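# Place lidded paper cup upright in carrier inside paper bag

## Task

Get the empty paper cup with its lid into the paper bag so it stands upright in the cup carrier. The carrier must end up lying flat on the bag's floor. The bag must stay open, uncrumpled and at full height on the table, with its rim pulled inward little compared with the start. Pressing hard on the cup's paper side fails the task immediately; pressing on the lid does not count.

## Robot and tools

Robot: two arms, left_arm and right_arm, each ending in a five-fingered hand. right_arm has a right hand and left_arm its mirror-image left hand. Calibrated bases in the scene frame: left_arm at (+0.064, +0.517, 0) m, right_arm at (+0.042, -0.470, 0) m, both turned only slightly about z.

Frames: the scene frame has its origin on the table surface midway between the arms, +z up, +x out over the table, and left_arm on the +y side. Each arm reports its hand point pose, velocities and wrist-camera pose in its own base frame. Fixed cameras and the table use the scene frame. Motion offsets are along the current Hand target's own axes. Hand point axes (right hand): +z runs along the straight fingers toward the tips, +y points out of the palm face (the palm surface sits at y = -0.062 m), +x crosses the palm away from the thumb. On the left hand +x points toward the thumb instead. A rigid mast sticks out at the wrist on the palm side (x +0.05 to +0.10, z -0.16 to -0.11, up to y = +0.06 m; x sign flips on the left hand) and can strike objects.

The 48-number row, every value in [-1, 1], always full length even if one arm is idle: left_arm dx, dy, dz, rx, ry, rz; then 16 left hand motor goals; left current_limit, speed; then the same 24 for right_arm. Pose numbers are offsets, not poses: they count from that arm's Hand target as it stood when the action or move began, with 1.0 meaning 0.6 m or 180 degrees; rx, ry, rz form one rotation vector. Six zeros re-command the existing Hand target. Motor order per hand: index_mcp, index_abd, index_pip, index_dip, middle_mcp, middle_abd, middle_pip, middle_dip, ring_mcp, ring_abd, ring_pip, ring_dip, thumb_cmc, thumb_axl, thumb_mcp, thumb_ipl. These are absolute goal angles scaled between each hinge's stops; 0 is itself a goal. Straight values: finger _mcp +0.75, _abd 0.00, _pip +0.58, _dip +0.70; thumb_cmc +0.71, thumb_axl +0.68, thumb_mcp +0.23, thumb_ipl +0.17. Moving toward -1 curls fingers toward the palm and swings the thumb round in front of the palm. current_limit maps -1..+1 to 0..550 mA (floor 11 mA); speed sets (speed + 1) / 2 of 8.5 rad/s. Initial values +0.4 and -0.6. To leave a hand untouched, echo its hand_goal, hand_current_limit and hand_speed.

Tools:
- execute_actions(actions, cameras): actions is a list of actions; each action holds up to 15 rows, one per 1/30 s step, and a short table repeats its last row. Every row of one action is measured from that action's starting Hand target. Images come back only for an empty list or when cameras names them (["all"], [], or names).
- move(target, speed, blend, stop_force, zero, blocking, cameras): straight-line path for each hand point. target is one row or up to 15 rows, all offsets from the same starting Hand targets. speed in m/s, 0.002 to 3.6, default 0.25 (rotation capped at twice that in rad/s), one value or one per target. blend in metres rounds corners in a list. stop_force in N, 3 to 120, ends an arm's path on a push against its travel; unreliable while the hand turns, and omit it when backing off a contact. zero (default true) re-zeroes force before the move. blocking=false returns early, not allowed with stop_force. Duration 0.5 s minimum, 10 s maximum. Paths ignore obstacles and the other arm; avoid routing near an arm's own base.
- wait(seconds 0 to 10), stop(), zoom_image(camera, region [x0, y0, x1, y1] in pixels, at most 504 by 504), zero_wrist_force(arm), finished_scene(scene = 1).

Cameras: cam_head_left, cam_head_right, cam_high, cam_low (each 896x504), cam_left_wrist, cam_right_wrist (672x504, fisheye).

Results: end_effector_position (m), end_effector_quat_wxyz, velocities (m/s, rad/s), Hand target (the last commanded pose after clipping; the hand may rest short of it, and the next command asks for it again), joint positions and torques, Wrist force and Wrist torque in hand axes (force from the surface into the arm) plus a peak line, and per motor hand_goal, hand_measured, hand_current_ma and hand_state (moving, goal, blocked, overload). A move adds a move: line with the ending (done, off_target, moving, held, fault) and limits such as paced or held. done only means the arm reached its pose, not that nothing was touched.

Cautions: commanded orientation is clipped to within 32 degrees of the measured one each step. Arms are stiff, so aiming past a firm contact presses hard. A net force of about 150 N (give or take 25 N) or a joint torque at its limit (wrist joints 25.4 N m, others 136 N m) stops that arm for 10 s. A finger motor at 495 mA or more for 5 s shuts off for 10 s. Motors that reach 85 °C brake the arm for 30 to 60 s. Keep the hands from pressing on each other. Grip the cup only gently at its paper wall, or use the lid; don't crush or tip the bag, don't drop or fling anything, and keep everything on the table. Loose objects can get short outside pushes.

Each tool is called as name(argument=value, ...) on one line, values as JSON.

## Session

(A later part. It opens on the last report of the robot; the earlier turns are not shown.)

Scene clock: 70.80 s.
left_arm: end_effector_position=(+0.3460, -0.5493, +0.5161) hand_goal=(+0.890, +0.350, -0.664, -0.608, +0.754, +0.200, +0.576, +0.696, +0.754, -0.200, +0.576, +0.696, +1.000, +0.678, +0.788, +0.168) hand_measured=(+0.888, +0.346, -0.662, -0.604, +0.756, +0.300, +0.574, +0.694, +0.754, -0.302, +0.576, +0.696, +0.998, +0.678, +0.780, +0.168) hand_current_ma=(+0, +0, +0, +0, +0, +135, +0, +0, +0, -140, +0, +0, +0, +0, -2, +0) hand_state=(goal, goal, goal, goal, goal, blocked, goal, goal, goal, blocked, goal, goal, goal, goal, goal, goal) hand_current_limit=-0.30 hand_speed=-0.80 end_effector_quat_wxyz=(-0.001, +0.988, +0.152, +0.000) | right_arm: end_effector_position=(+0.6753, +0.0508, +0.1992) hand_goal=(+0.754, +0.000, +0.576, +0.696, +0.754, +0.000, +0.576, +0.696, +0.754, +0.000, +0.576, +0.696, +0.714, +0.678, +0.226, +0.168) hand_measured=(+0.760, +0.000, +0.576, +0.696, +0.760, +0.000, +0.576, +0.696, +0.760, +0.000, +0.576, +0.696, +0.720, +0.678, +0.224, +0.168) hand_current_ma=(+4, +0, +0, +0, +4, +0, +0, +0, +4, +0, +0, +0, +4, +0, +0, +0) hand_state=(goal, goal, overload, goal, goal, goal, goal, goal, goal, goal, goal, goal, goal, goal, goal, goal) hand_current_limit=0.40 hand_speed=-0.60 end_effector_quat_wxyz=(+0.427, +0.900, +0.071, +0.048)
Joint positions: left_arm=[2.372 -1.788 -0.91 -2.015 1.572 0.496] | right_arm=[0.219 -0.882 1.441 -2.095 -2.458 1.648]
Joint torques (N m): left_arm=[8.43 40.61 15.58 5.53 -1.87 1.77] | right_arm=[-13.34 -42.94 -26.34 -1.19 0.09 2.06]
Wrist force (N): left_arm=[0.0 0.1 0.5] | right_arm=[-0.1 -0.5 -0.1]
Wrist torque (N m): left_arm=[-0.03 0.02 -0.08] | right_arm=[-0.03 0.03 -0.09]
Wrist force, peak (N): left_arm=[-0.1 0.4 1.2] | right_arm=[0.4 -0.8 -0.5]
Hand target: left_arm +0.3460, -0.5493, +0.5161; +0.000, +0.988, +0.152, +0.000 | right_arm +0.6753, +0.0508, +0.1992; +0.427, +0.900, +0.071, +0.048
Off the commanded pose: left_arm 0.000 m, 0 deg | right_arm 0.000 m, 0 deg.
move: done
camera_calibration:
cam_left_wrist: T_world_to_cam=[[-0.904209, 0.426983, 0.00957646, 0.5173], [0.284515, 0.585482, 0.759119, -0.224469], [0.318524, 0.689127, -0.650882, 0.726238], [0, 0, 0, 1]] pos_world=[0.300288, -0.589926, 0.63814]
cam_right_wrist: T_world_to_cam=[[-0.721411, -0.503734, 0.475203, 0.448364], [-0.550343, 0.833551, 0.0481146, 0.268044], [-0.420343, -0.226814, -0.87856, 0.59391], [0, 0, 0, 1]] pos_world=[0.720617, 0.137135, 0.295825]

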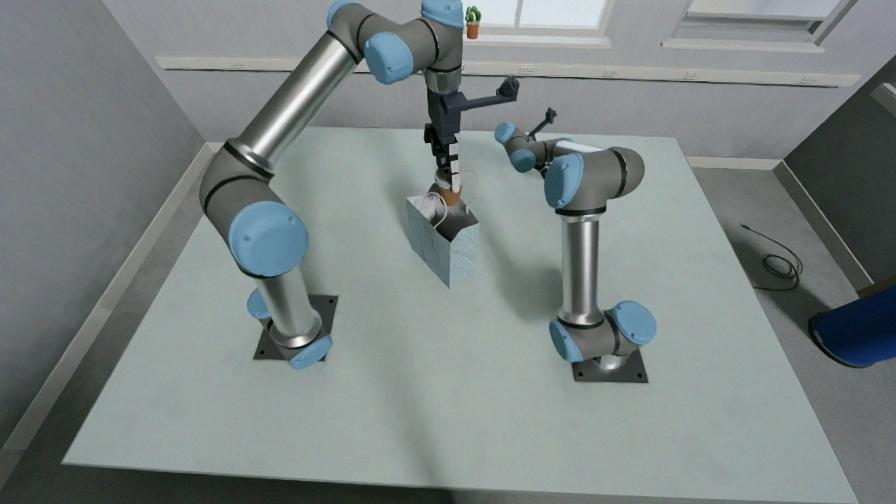

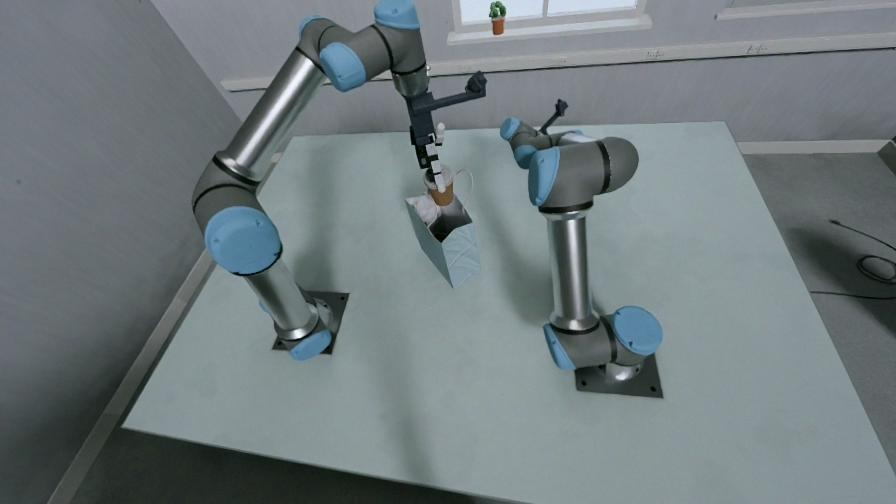

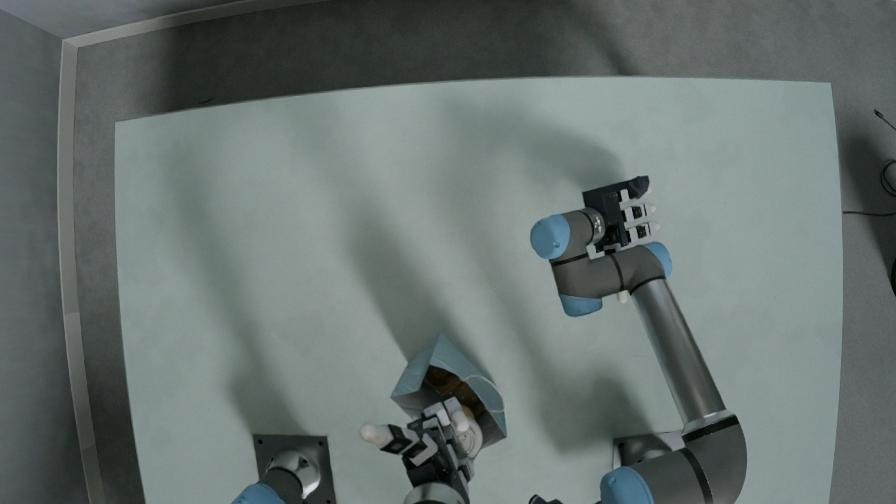

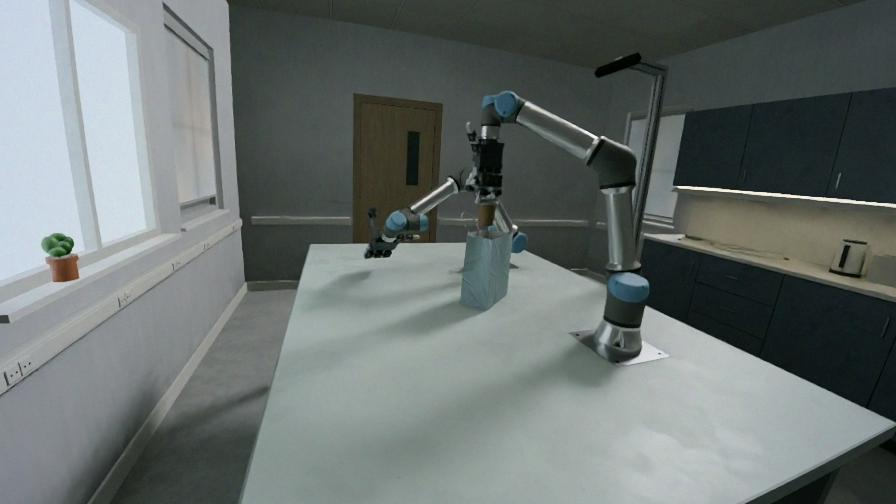

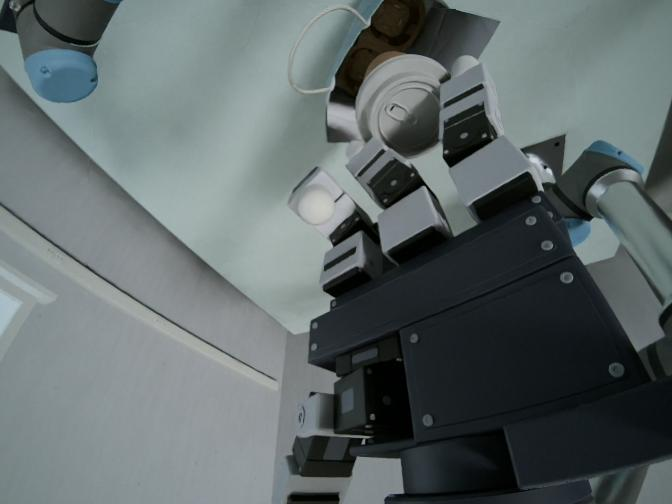

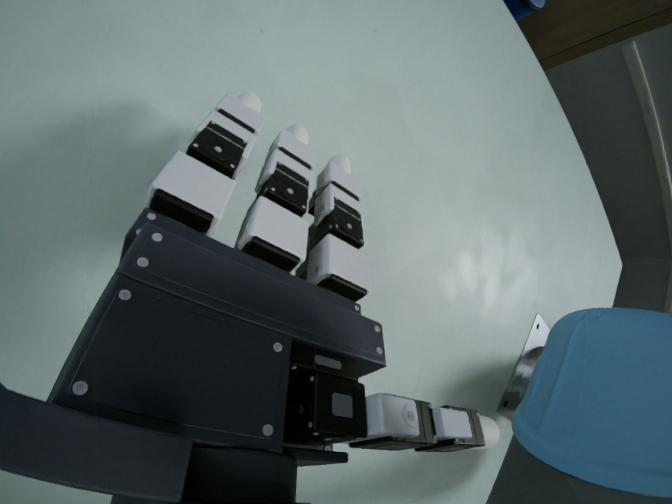

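move(target=[[-0.0677,-0.1702,0,0,0,0, 0.89,0.35,-0.664,-0.609, 0.754,0.2,0.576,0.696, 0.754,-0.2,0.576,0.696, 1.0,0.678,0.787,0.168, -0.3,-0.8, 0,0,0,0,0,0, 0.754,0,0.576,0.696,0.754,0,0.576,0.696,0.754,0,0.576,0.696,0.714,0.678,0.226,0.168,0.4,-0.6]], speed=0.06, cameras=["all"])

zoom_image(camera="cam_head_left", region=[380, 155, 490, 265])

zoom_image(camera="cam_low", region=[450, 180, 530, 260])

zoom_image(camera="cam_high", region=[360, 350, 520, 500])

Scene clock: 73.37 s.
left_arm: end_effector_position=(+0.2767, -0.4643, +0.5161) hand_goal=(+0.890, +0.350, -0.664, -0.608, +0.754, +0.200, +0.576, +0.696, +0.754, -0.200, +0.576, +0.696, +1.000, +0.678, +0.788, +0.168) hand_measured=(+0.888, +0.346, -0.662, -0.604, +0.754, +0.300, +0.574, +0.694, +0.754, -0.302, +0.576, +0.696, +0.998, +0.678, +0.780, +0.168) hand_current_ma=(+0, +0, +0, +0, +0, +135, +0, +0, +0, -140, +0, +0, +0, +0, -2, +0) hand_state=(goal, goal, goal, goal, goal, blocked, goal, goal, goal, blocked, goal, goal, goal, goal, goal, goal) hand_current_limit=-0.30 hand_speed=-0.80 end_effector_quat_wxyz=(+0.000, +0.988, +0.152, +0.000) | right_arm: end_effector_position=(+0.6753, +0.0508, +0.1992) hand_goal=(+0.754, +0.000, +0.576, +0.696, +0.754, +0.000, +0.576, +0.696, +0.754, +0.000, +0.576, +0.696, +0.714, +0.678, +0.226, +0.168) hand_measured=(+0.760, +0.000, +0.576, +0.696, +0.760, +0.000, +0.576, +0.696, +0.760, +0.000, +0.576, +0.696, +0.720, +0.678, +0.224, +0.168) hand_current_ma=(+4, +0, +0, +0, +4, +0, +0, +0, +4, +0, +0, +0, +4, +0, +0, +0) hand_state=(goal, goal, overload, goal, goal, goal, goal, goal, goal, goal, goal, goal, goal, goal, goal, goal) hand_current_limit=0.40 hand_speed=-0.60 end_effector_quat_wxyz=(+0.427, +0.900, +0.071, +0.048)
Joint positions: left_arm=[2.401 -1.511 -1.213 -1.989 1.572 0.525] | right_arm=[0.219 -0.882 1.441 -2.095 -2.458 1.648]
Joint torques (N m): left_arm=[9.19 29.76 17.15 0.5 -1.74 1.82] | right_arm=[-13.59 -42.12 -26.21 -1.36 0.09 1.98]
Wrist force (N): left_arm=[-0.3 0.4 0.1] | right_arm=[-0.1 -0.4 -0.2]
Wrist torque (N m): left_arm=[0.04 0.07 -0.11] | right_arm=[-0.04 0.04 -0.10]
Wrist force, peak (N): left_arm=[-0.3 0.7 0.5] | right_arm=[0.2 -1.1 0.1]
Hand target: left_arm +0.2766, -0.4641, +0.5161; +0.000, +0.988, +0.152, +0.000 | right_arm +0.6753, +0.0508, +0.1992; +0.427, +0.900, +0.071, +0.048
Off the commanded pose: left_arm 0.000 m, 0 deg | right_arm 0.000 m, 0 deg.
move: done
camera_calibration:
cam_left_wrist: T_world_to_cam=[[-0.904206, 0.426994, 0.00938871, 0.418335], [0.284402, 0.585561, 0.7591, -0.254547], [0.318634, 0.689053, -0.650906, 0.689718], [0, 0, 0, 1]] pos_world=[0.230887, -0.504826, 0.63824]
cam_right_wrist: T_world_to_cam=[[-0.721411, -0.503734, 0.475203, 0.448364], [-0.550343, 0.833551, 0.0481146, 0.268044], [-0.420343, -0.226814, -0.87856, 0.59391], [0, 0, 0, 1]] pos_world=[0.720617, 0.137135, 0.295825]

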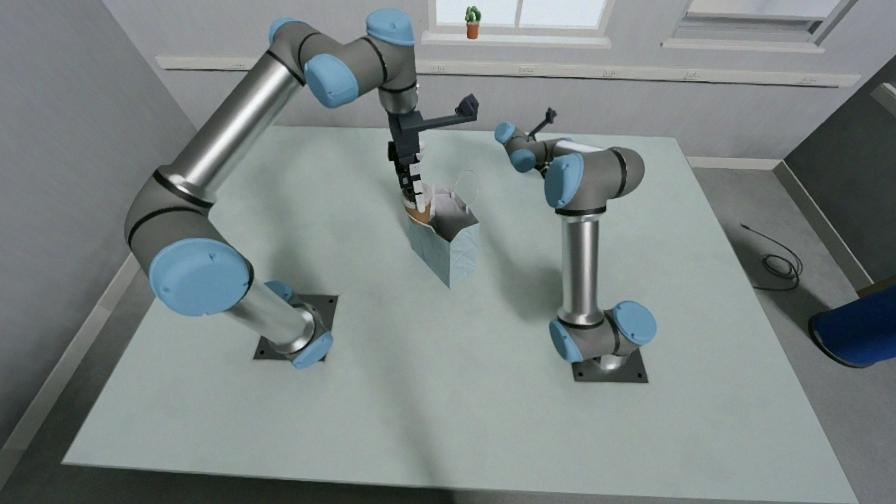

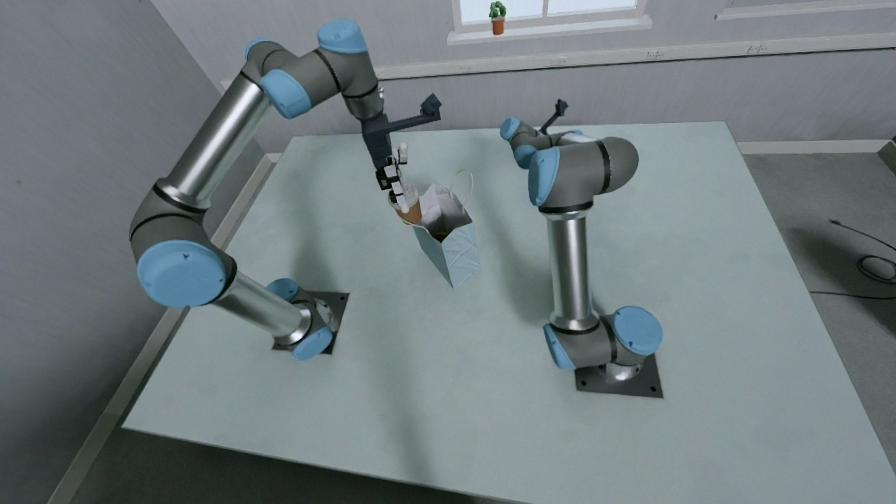

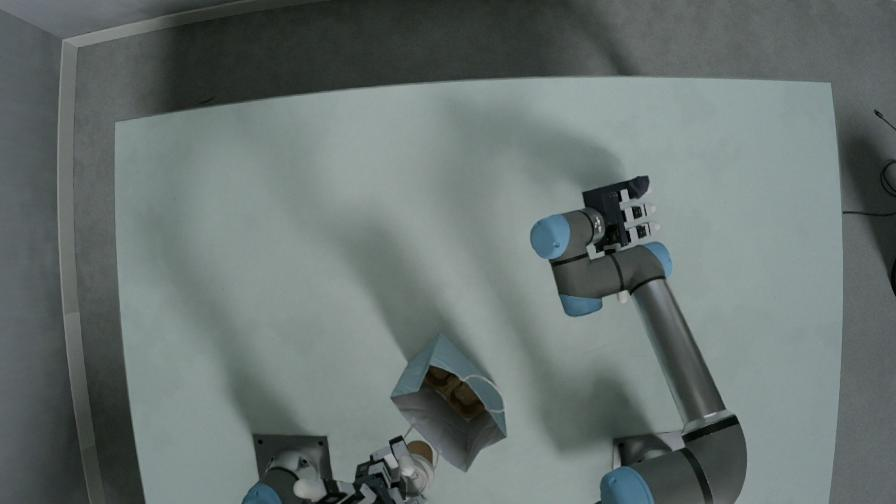

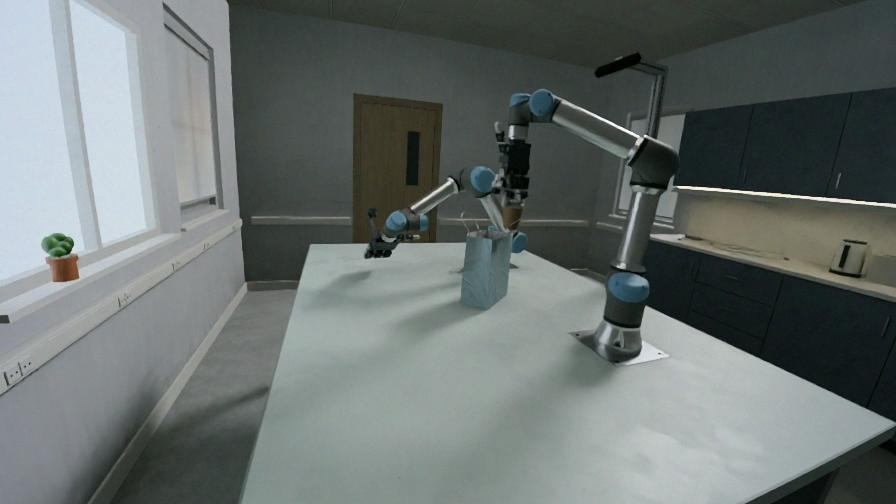

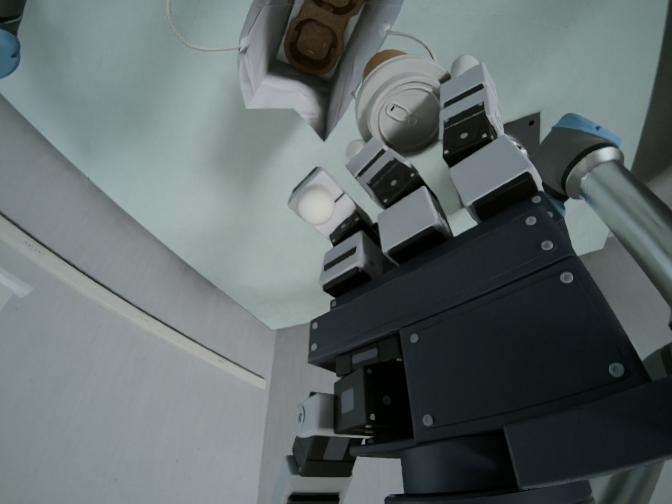

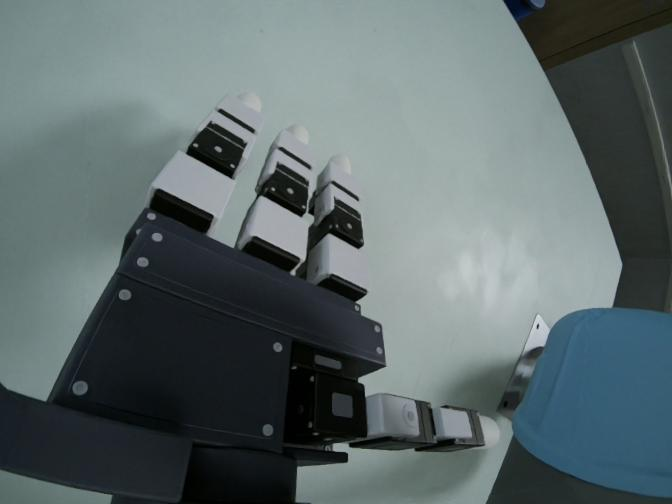

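Scaled by 4.582 from the camera's 896x504 image, which has a finer 1280x720 frame.

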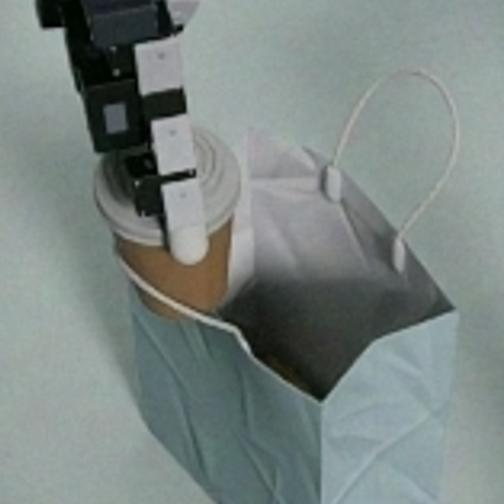

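Scaled by 6.300 from the camera's 896x504 image, which has a finer 1280x720 frame.

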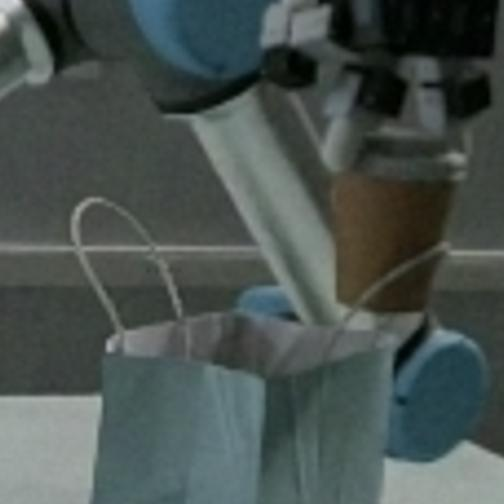

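Scaled by 3.150 from the camera's 896x504 image, which has a finer 1280x720 frame.

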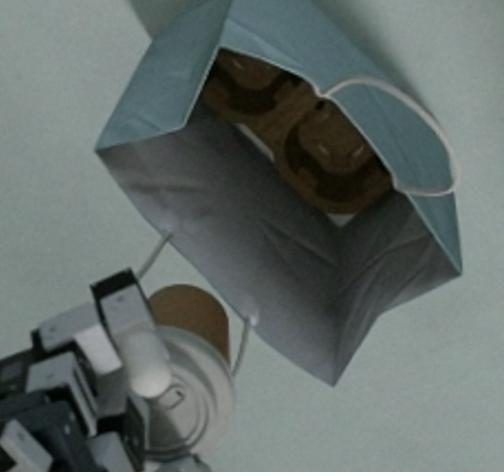

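zoom_image(camera="cam_left_wrist", region=[220, 0, 430, 150])

move(target=[[0,0,-0.17,0,0,0, 0.89,0.35,-0.664,-0.609, 0.754,0.2,0.576,0.696, 0.754,-0.2,0.576,0.696, 1.0,0.678,0.787,0.168, -0.3,-0.8, 0,0,0,0,0,0, 0.754,0,0.576,0.696,0.754,0,0.576,0.696,0.754,0,0.576,0.696,0.714,0.678,0.226,0.168,0.4,-0.6]], speed=0.1, cameras=["all"])

zoom_image(camera="cam_head_left", region=[380, 155, 490, 265])

zoom_image(camera="cam_low", region=[450, 180, 530, 260])

zoom_image(camera="cam_left_wrist", region=[220, 0, 430, 150])

Scaled by 2.400 from the camera's 672x504 image, which has a finer 960x720 frame.

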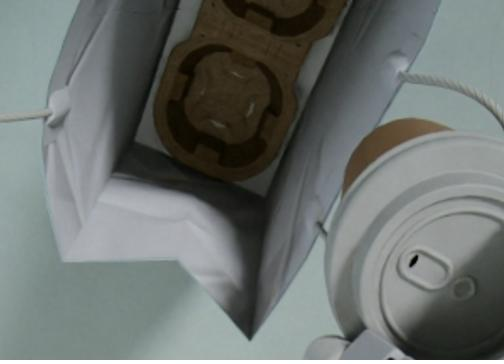

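Scene clock: 75.43 s.
left_arm: end_effector_position=(+0.2766, -0.4642, +0.6181) hand_goal=(+0.890, +0.350, -0.664, -0.608, +0.754, +0.200, +0.576, +0.696, +0.754, -0.200, +0.576, +0.696, +1.000, +0.678, +0.788, +0.168) hand_measured=(+0.888, +0.346, -0.662, -0.604, +0.754, +0.300, +0.574, +0.694, +0.754, -0.302, +0.576, +0.696, +0.998, +0.678, +0.780, +0.168) hand_current_ma=(+0, +0, +0, +0, +0, +135, +0, +0, +0, -140, +0, +0, +0, +0, -2, +0) hand_state=(goal, goal, goal, goal, goal, blocked, goal, goal, goal, blocked, goal, goal, goal, goal, goal, goal) hand_current_limit=-0.30 hand_speed=-0.80 end_effector_quat_wxyz=(+0.000, +0.988, +0.152, +0.000) | right_arm: end_effector_position=(+0.6753, +0.0508, +0.1992) hand_goal=(+0.754, +0.000, +0.576, +0.696, +0.754, +0.000, +0.576, +0.696, +0.754, +0.000, +0.576, +0.696, +0.714, +0.678, +0.226, +0.168) hand_measured=(+0.760, +0.000, +0.576, +0.696, +0.760, +0.000, +0.576, +0.696, +0.760, +0.000, +0.576, +0.696, +0.720, +0.678, +0.224, +0.168) hand_current_ma=(+4, +0, +0, +0, +4, +0, +0, +0, +4, +0, +0, +0, +4, +0, +0, +0) hand_state=(goal, goal, overload, goal, goal, goal, goal, goal, goal, goal, goal, goal, goal, goal, goal, goal) hand_current_limit=0.40 hand_speed=-0.60 end_effector_quat_wxyz=(+0.427, +0.900, +0.071, +0.048)
Joint positions: left_arm=[2.401 -1.668 -0.741 -2.304 1.572 0.525] | right_arm=[0.219 -0.882 1.441 -2.095 -2.458 1.648]
Joint torques (N m): left_arm=[-12.01 12.37 26.23 0.17 2.18 -1.27] | right_arm=[-13.2 -41.98 -26.52 -1.35 0.08 1.91]
Wrist force (N): left_arm=[-0.3 0.2 0.1] | right_arm=[0.0 -0.6 -0.2]
Wrist torque (N m): left_arm=[0.02 0.07 -0.05] | right_arm=[-0.05 0.03 -0.08]
Wrist force, peak (N): left_arm=[-0.4 0.8 0.9] | right_arm=[0.2 -1.0 -0.1]
Hand target: left_arm +0.2766, -0.4642, +0.6181; +0.000, +0.988, +0.152, +0.000 | right_arm +0.6753, +0.0508, +0.1992; +0.427, +0.900, +0.071, +0.048
Off the commanded pose: left_arm 0.000 m, 0 deg | right_arm 0.000 m, 0 deg.
move: done
camera_calibration:
cam_left_wrist: T_world_to_cam=[[-0.904204, 0.426999, 0.00932846, 0.417335], [0.284407, 0.585672, 0.759013, -0.331751], [0.318634, 0.688956, -0.651008, 0.756103], [0, 0, 0, 1]] pos_world=[0.230787, -0.504826, 0.74014]
cam_right_wrist: T_world_to_cam=[[-0.721411, -0.503734, 0.475203, 0.448364], [-0.550343, 0.833551, 0.0481146, 0.268044], [-0.420343, -0.226814, -0.87856, 0.59391], [0, 0, 0, 1]] pos_world=[0.720617, 0.137135, 0.295825]

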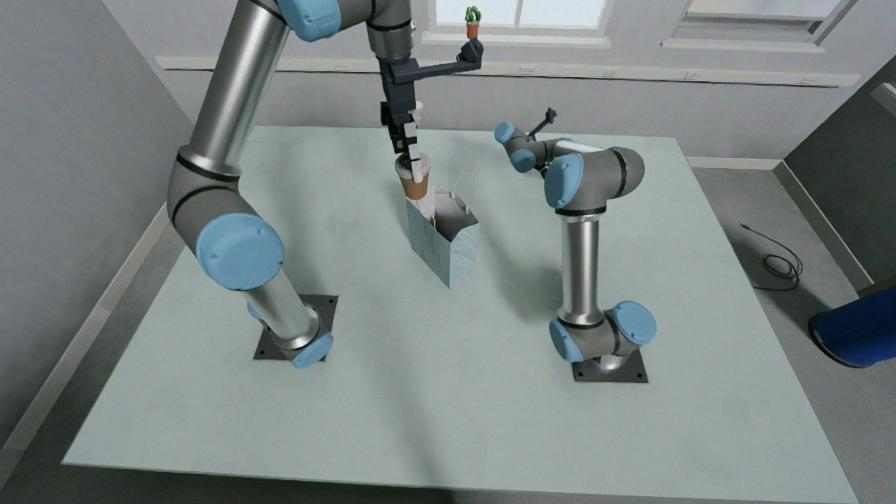

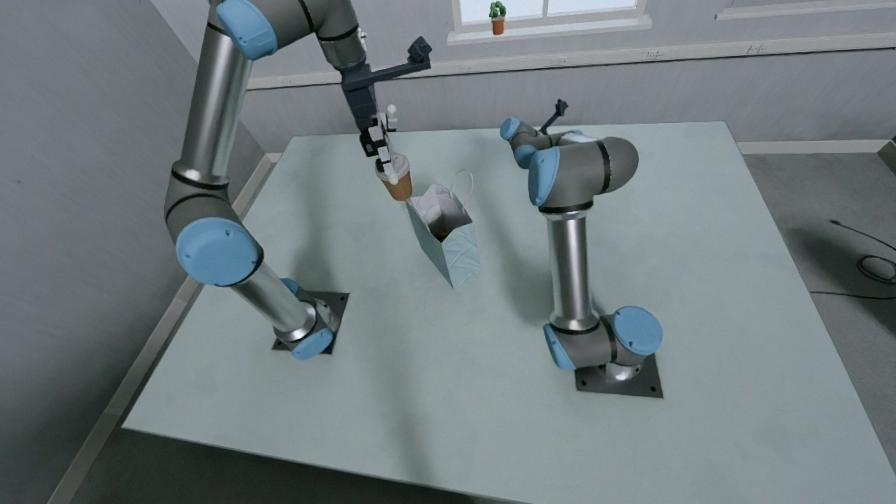

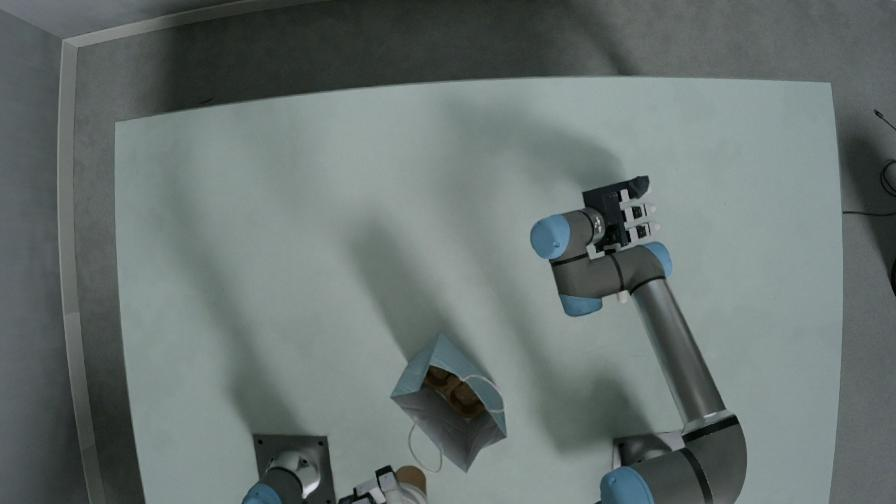

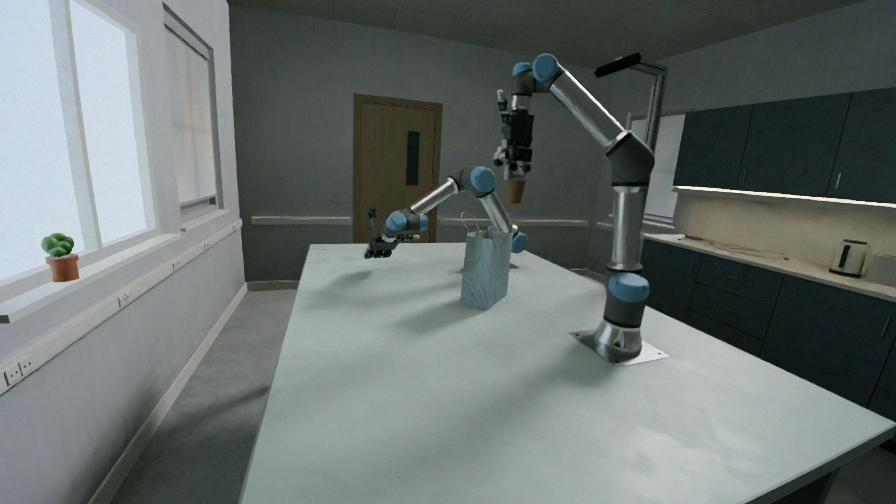

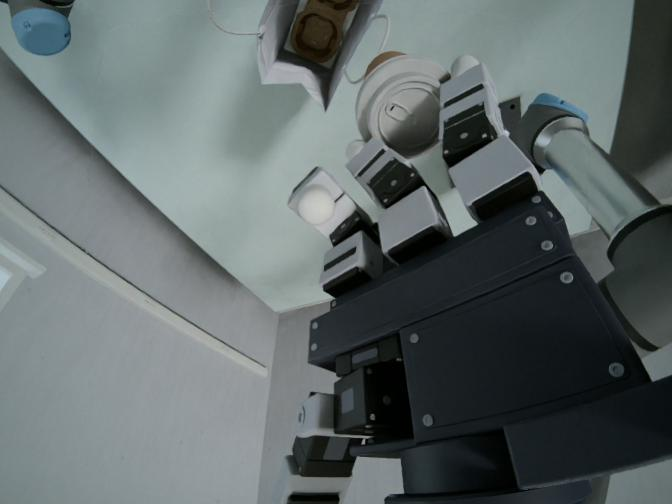

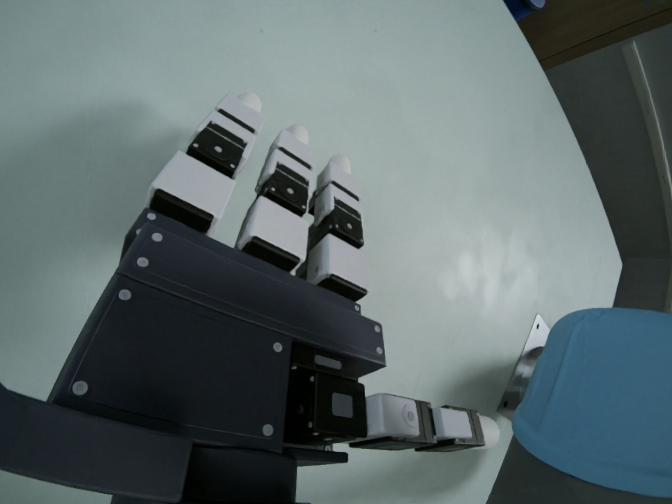

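Scaled by 4.582 from the camera's 896x504 image, which has a finer 1280x720 frame.

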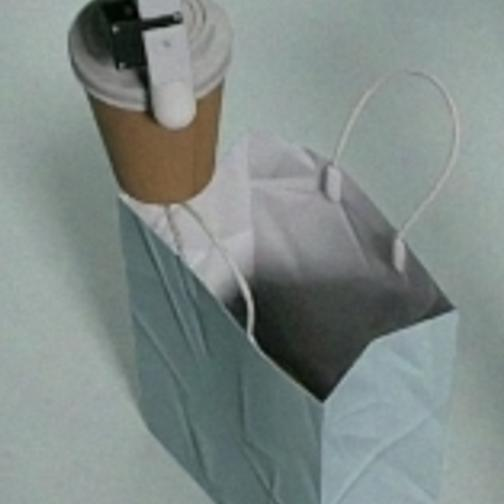

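Scaled by 6.300 from the camera's 896x504 image, which has a finer 1280x720 frame.

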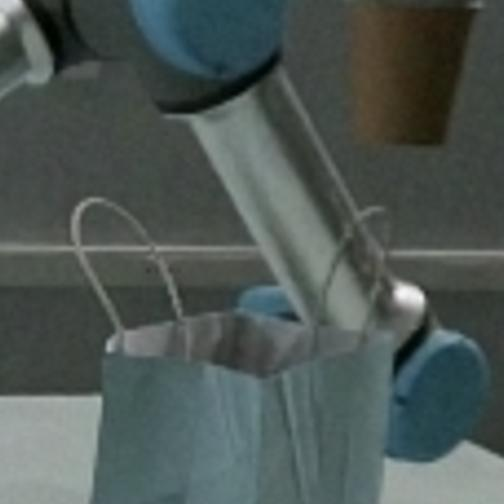

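Scaled by 2.400 from the camera's 672x504 image, which has a finer 960x720 frame.

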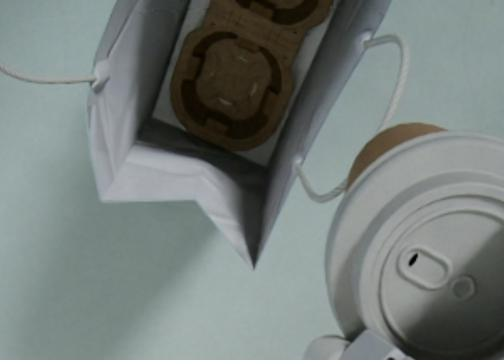

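zoom_image(camera="cam_left_wrist", region=[340, 30, 460, 120])

Scaled by 4.200 from the camera's 672x504 image, which has a finer 960x720 frame.

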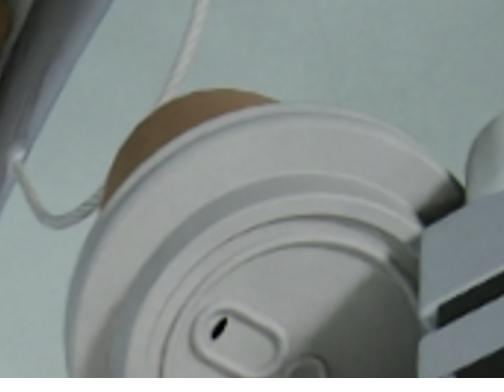

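move(target=[[0.02,0.1441,0.03,0,0,0, 0.89,0.35,-0.664,-0.609, 0.754,0.2,0.576,0.696, 0.754,-0.2,0.576,0.696, 1.0,0.678,0.787,0.168, -0.3,-0.8, 0,0,0,0,0,0, 0.754,0,0.576,0.696,0.754,0,0.576,0.696,0.754,0,0.576,0.696,0.714,0.678,0.226,0.168,0.4,-0.6],[0.02,0.1441,0.2468,0,0,0, 0.89,0.35,-0.664,-0.609, 0.754,0.2,0.576,0.696, 0.754,-0.2,0.576,0.696, 1.0,0.678,0.787,0.168, -0.3,-0.8, 0,0,0,0,0,0, 0.754,0,0.576,0.696,0.754,0,0.576,0.696,0.754,0,0.576,0.696,0.714,0.678,0.226,0.168,0.4,-0.6]], speed=0.1, blend=0.01, cameras=["all"])

zoom_image(camera="cam_left_wrist", region=[270, 0, 510, 170])

zoom_image(camera="cam_head_left", region=[400, 155, 490, 265])

zoom_image(camera="cam_head_right", region=[400, 155, 490, 265])

zoom_image(camera="cam_low", region=[450, 180, 530, 260])

zoom_image(camera="cam_high", region=[380, 340, 520, 480])

Scene clock: 81.77 s.
left_arm: end_effector_position=(+0.3140, -0.5430, +0.4701) hand_goal=(+0.890, +0.350, -0.664, -0.608, +0.754, +0.200, +0.576, +0.696, +0.754, -0.200, +0.576, +0.696, +1.000, +0.678, +0.788, +0.168) hand_measured=(+0.888, +0.346, -0.662, -0.604, +0.754, +0.300, +0.574, +0.694, +0.754, -0.302, +0.576, +0.696, +0.998, +0.678, +0.780, +0.168) hand_current_ma=(+0, +0, +0, +0, +0, +135, +0, +0, +0, -140, +0, +0, +0, +0, -2, +0) hand_state=(goal, goal, goal, goal, goal, blocked, goal, goal, goal, blocked, goal, goal, goal, goal, goal, goal) hand_current_limit=-0.30 hand_speed=-0.80 end_effector_quat_wxyz=(+0.000, +0.988, +0.152, +0.000) | right_arm: end_effector_position=(+0.6753, +0.0508, +0.1992) hand_goal=(+0.754, +0.000, +0.576, +0.696, +0.754, +0.000, +0.576, +0.696, +0.754, +0.000, +0.576, +0.696, +0.714, +0.678, +0.226, +0.168) hand_measured=(+0.760, +0.000, +0.576, +0.696, +0.760, +0.000, +0.576, +0.696, +0.760, +0.000, +0.576, +0.696, +0.720, +0.678, +0.224, +0.168) hand_current_ma=(+4, +0, +0, +0, +4, +0, +0, +0, +4, +0, +0, +0, +4, +0, +0, +0) hand_state=(goal, goal, overload, goal, goal, goal, goal, goal, goal, goal, goal, goal, goal, goal, goal, goal) hand_current_limit=0.40 hand_speed=-0.60 end_effector_quat_wxyz=(+0.427, +0.900, +0.071, +0.048)
Joint positions: left_arm=[2.338 -1.684 -1.159 -1.869 1.572 0.462] | right_arm=[0.219 -0.882 1.441 -2.095 -2.458 1.648]
Joint torques (N m): left_arm=[8.55 36.38 18.17 5.5 -1.87 1.81] | right_arm=[-13.04 -42.41 -26.46 -1.32 0.18 2]
Wrist force (N): left_arm=[-0.4 0.3 0.5] | right_arm=[0.2 -0.5 -0.4]
Wrist torque (N m): left_arm=[0.00 0.09 -0.09] | right_arm=[-0.05 0.01 -0.07]
Wrist force, peak (N): left_arm=[-0.4 0.2 0.9] | right_arm=[0.2 -1.1 -0.4]
Hand target: left_arm +0.3140, -0.5430, +0.4700; +0.000, +0.988, +0.152, +0.000 | right_arm +0.6753, +0.0508, +0.1992; +0.427, +0.900, +0.071, +0.048
Off the commanded pose: left_arm 0.000 m, 0 deg | right_arm 0.000 m, 0 deg.
move: done
camera_calibration:
cam_left_wrist: T_world_to_cam=[[-0.904179, 0.427049, 0.00945695, 0.486175], [0.284485, 0.585522, 0.759099, -0.184149], [0.318635, 0.689052, -0.650906, 0.702022], [0, 0, 0, 1]] pos_world=[0.268288, -0.583526, 0.59214]
cam_right_wrist: T_world_to_cam=[[-0.721411, -0.503734, 0.475203, 0.448364], [-0.550343, 0.833551, 0.0481146, 0.268044], [-0.420343, -0.226814, -0.87856, 0.59391], [0, 0, 0, 1]] pos_world=[0.720617, 0.137135, 0.295825]

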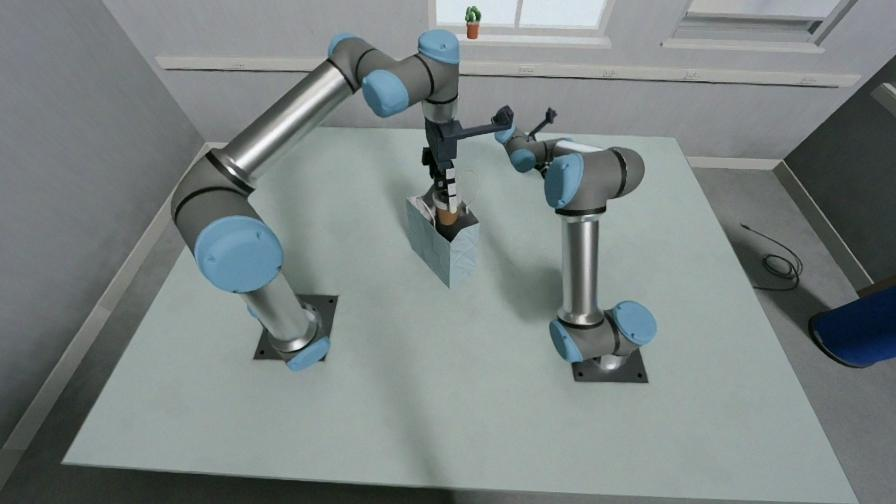

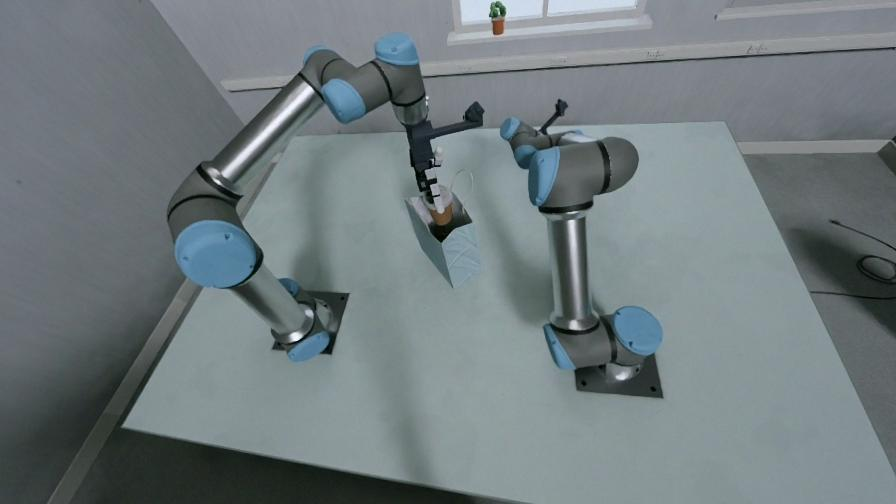

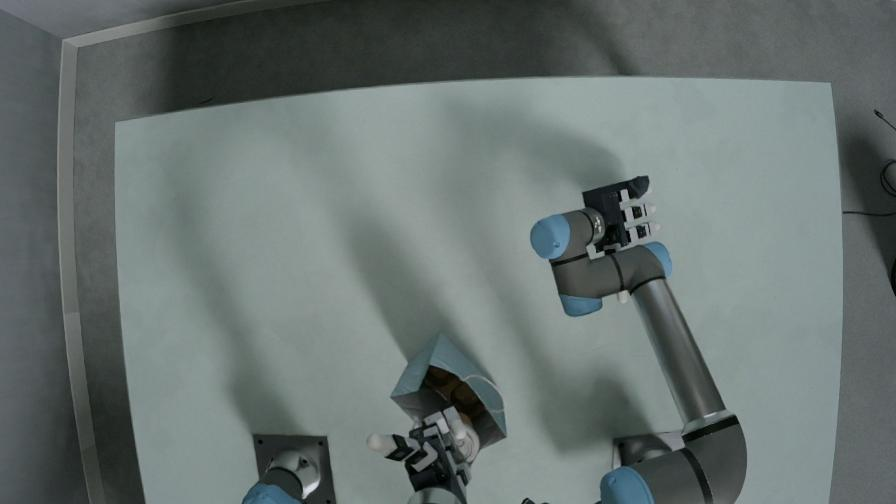

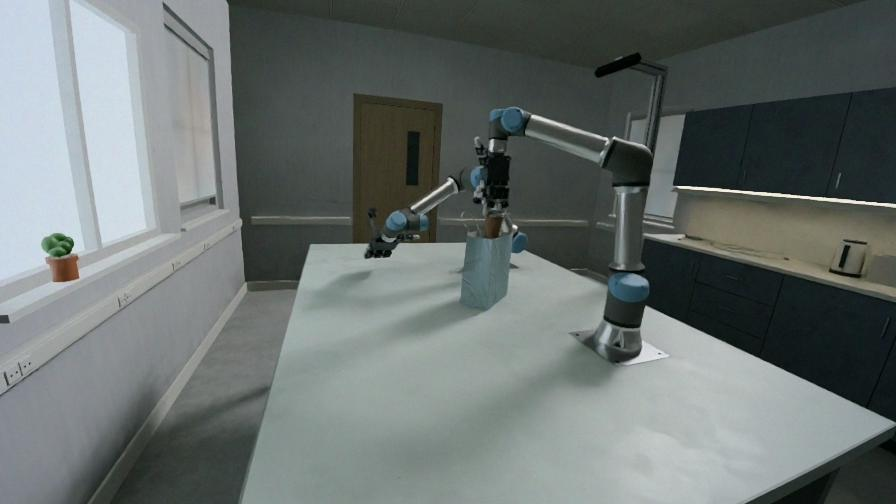

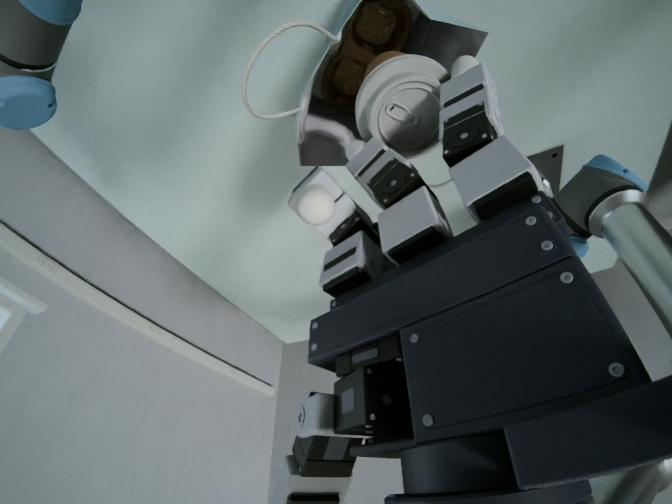

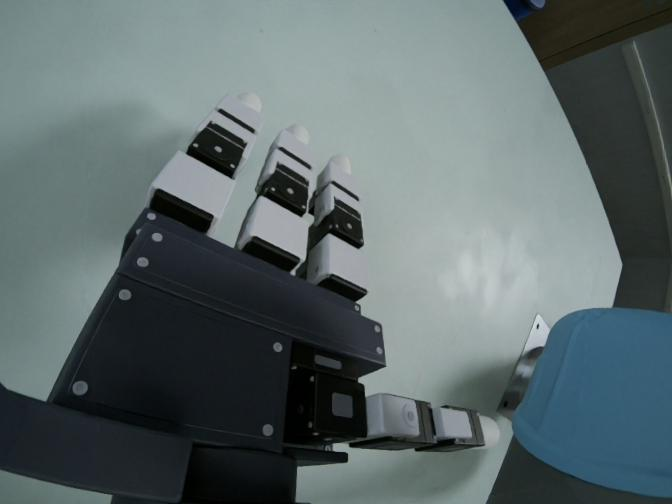

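Scaled by 2.100 from the camera's 672x504 image, which has a finer 960x720 frame.

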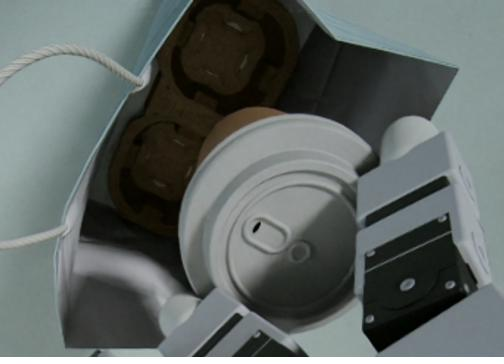

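Scaled by 4.582 from the camera's 896x504 image, which has a finer 1280x720 frame.

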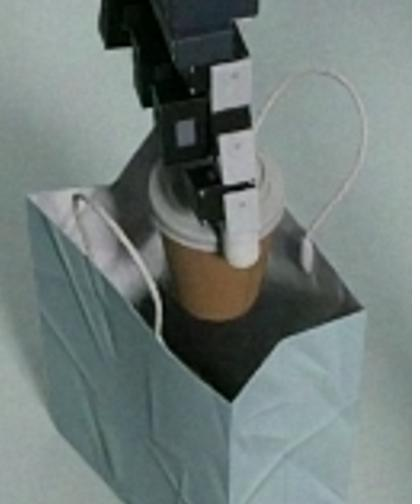

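Scaled by 4.582 from the camera's 896x504 image, which has a finer 1280x720 frame.

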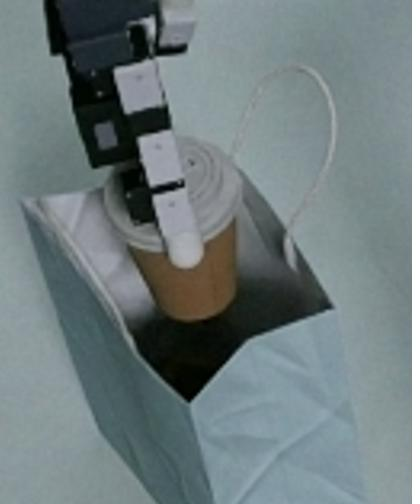

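Scaled by 6.300 from the camera's 896x504 image, which has a finer 1280x720 frame.

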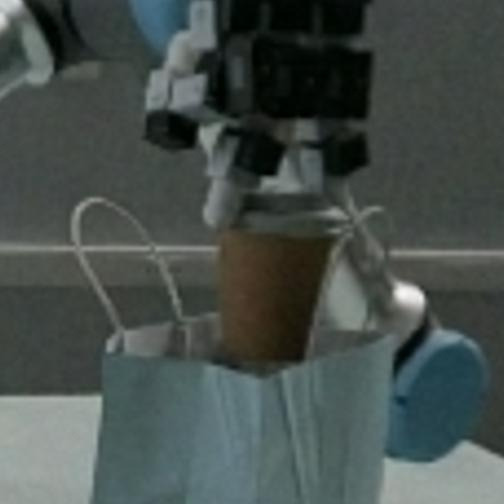

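Scaled by 3.600 from the camera's 896x504 image, which has a finer 1280x720 frame.

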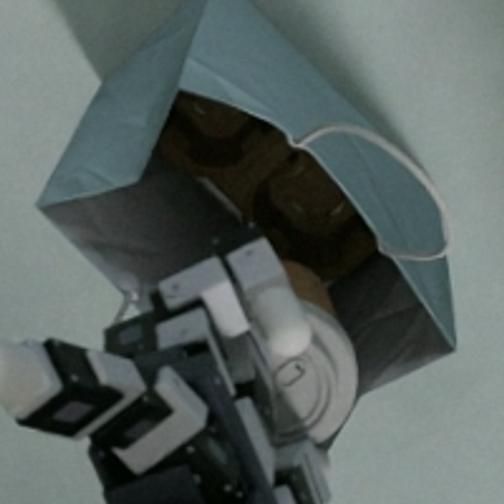

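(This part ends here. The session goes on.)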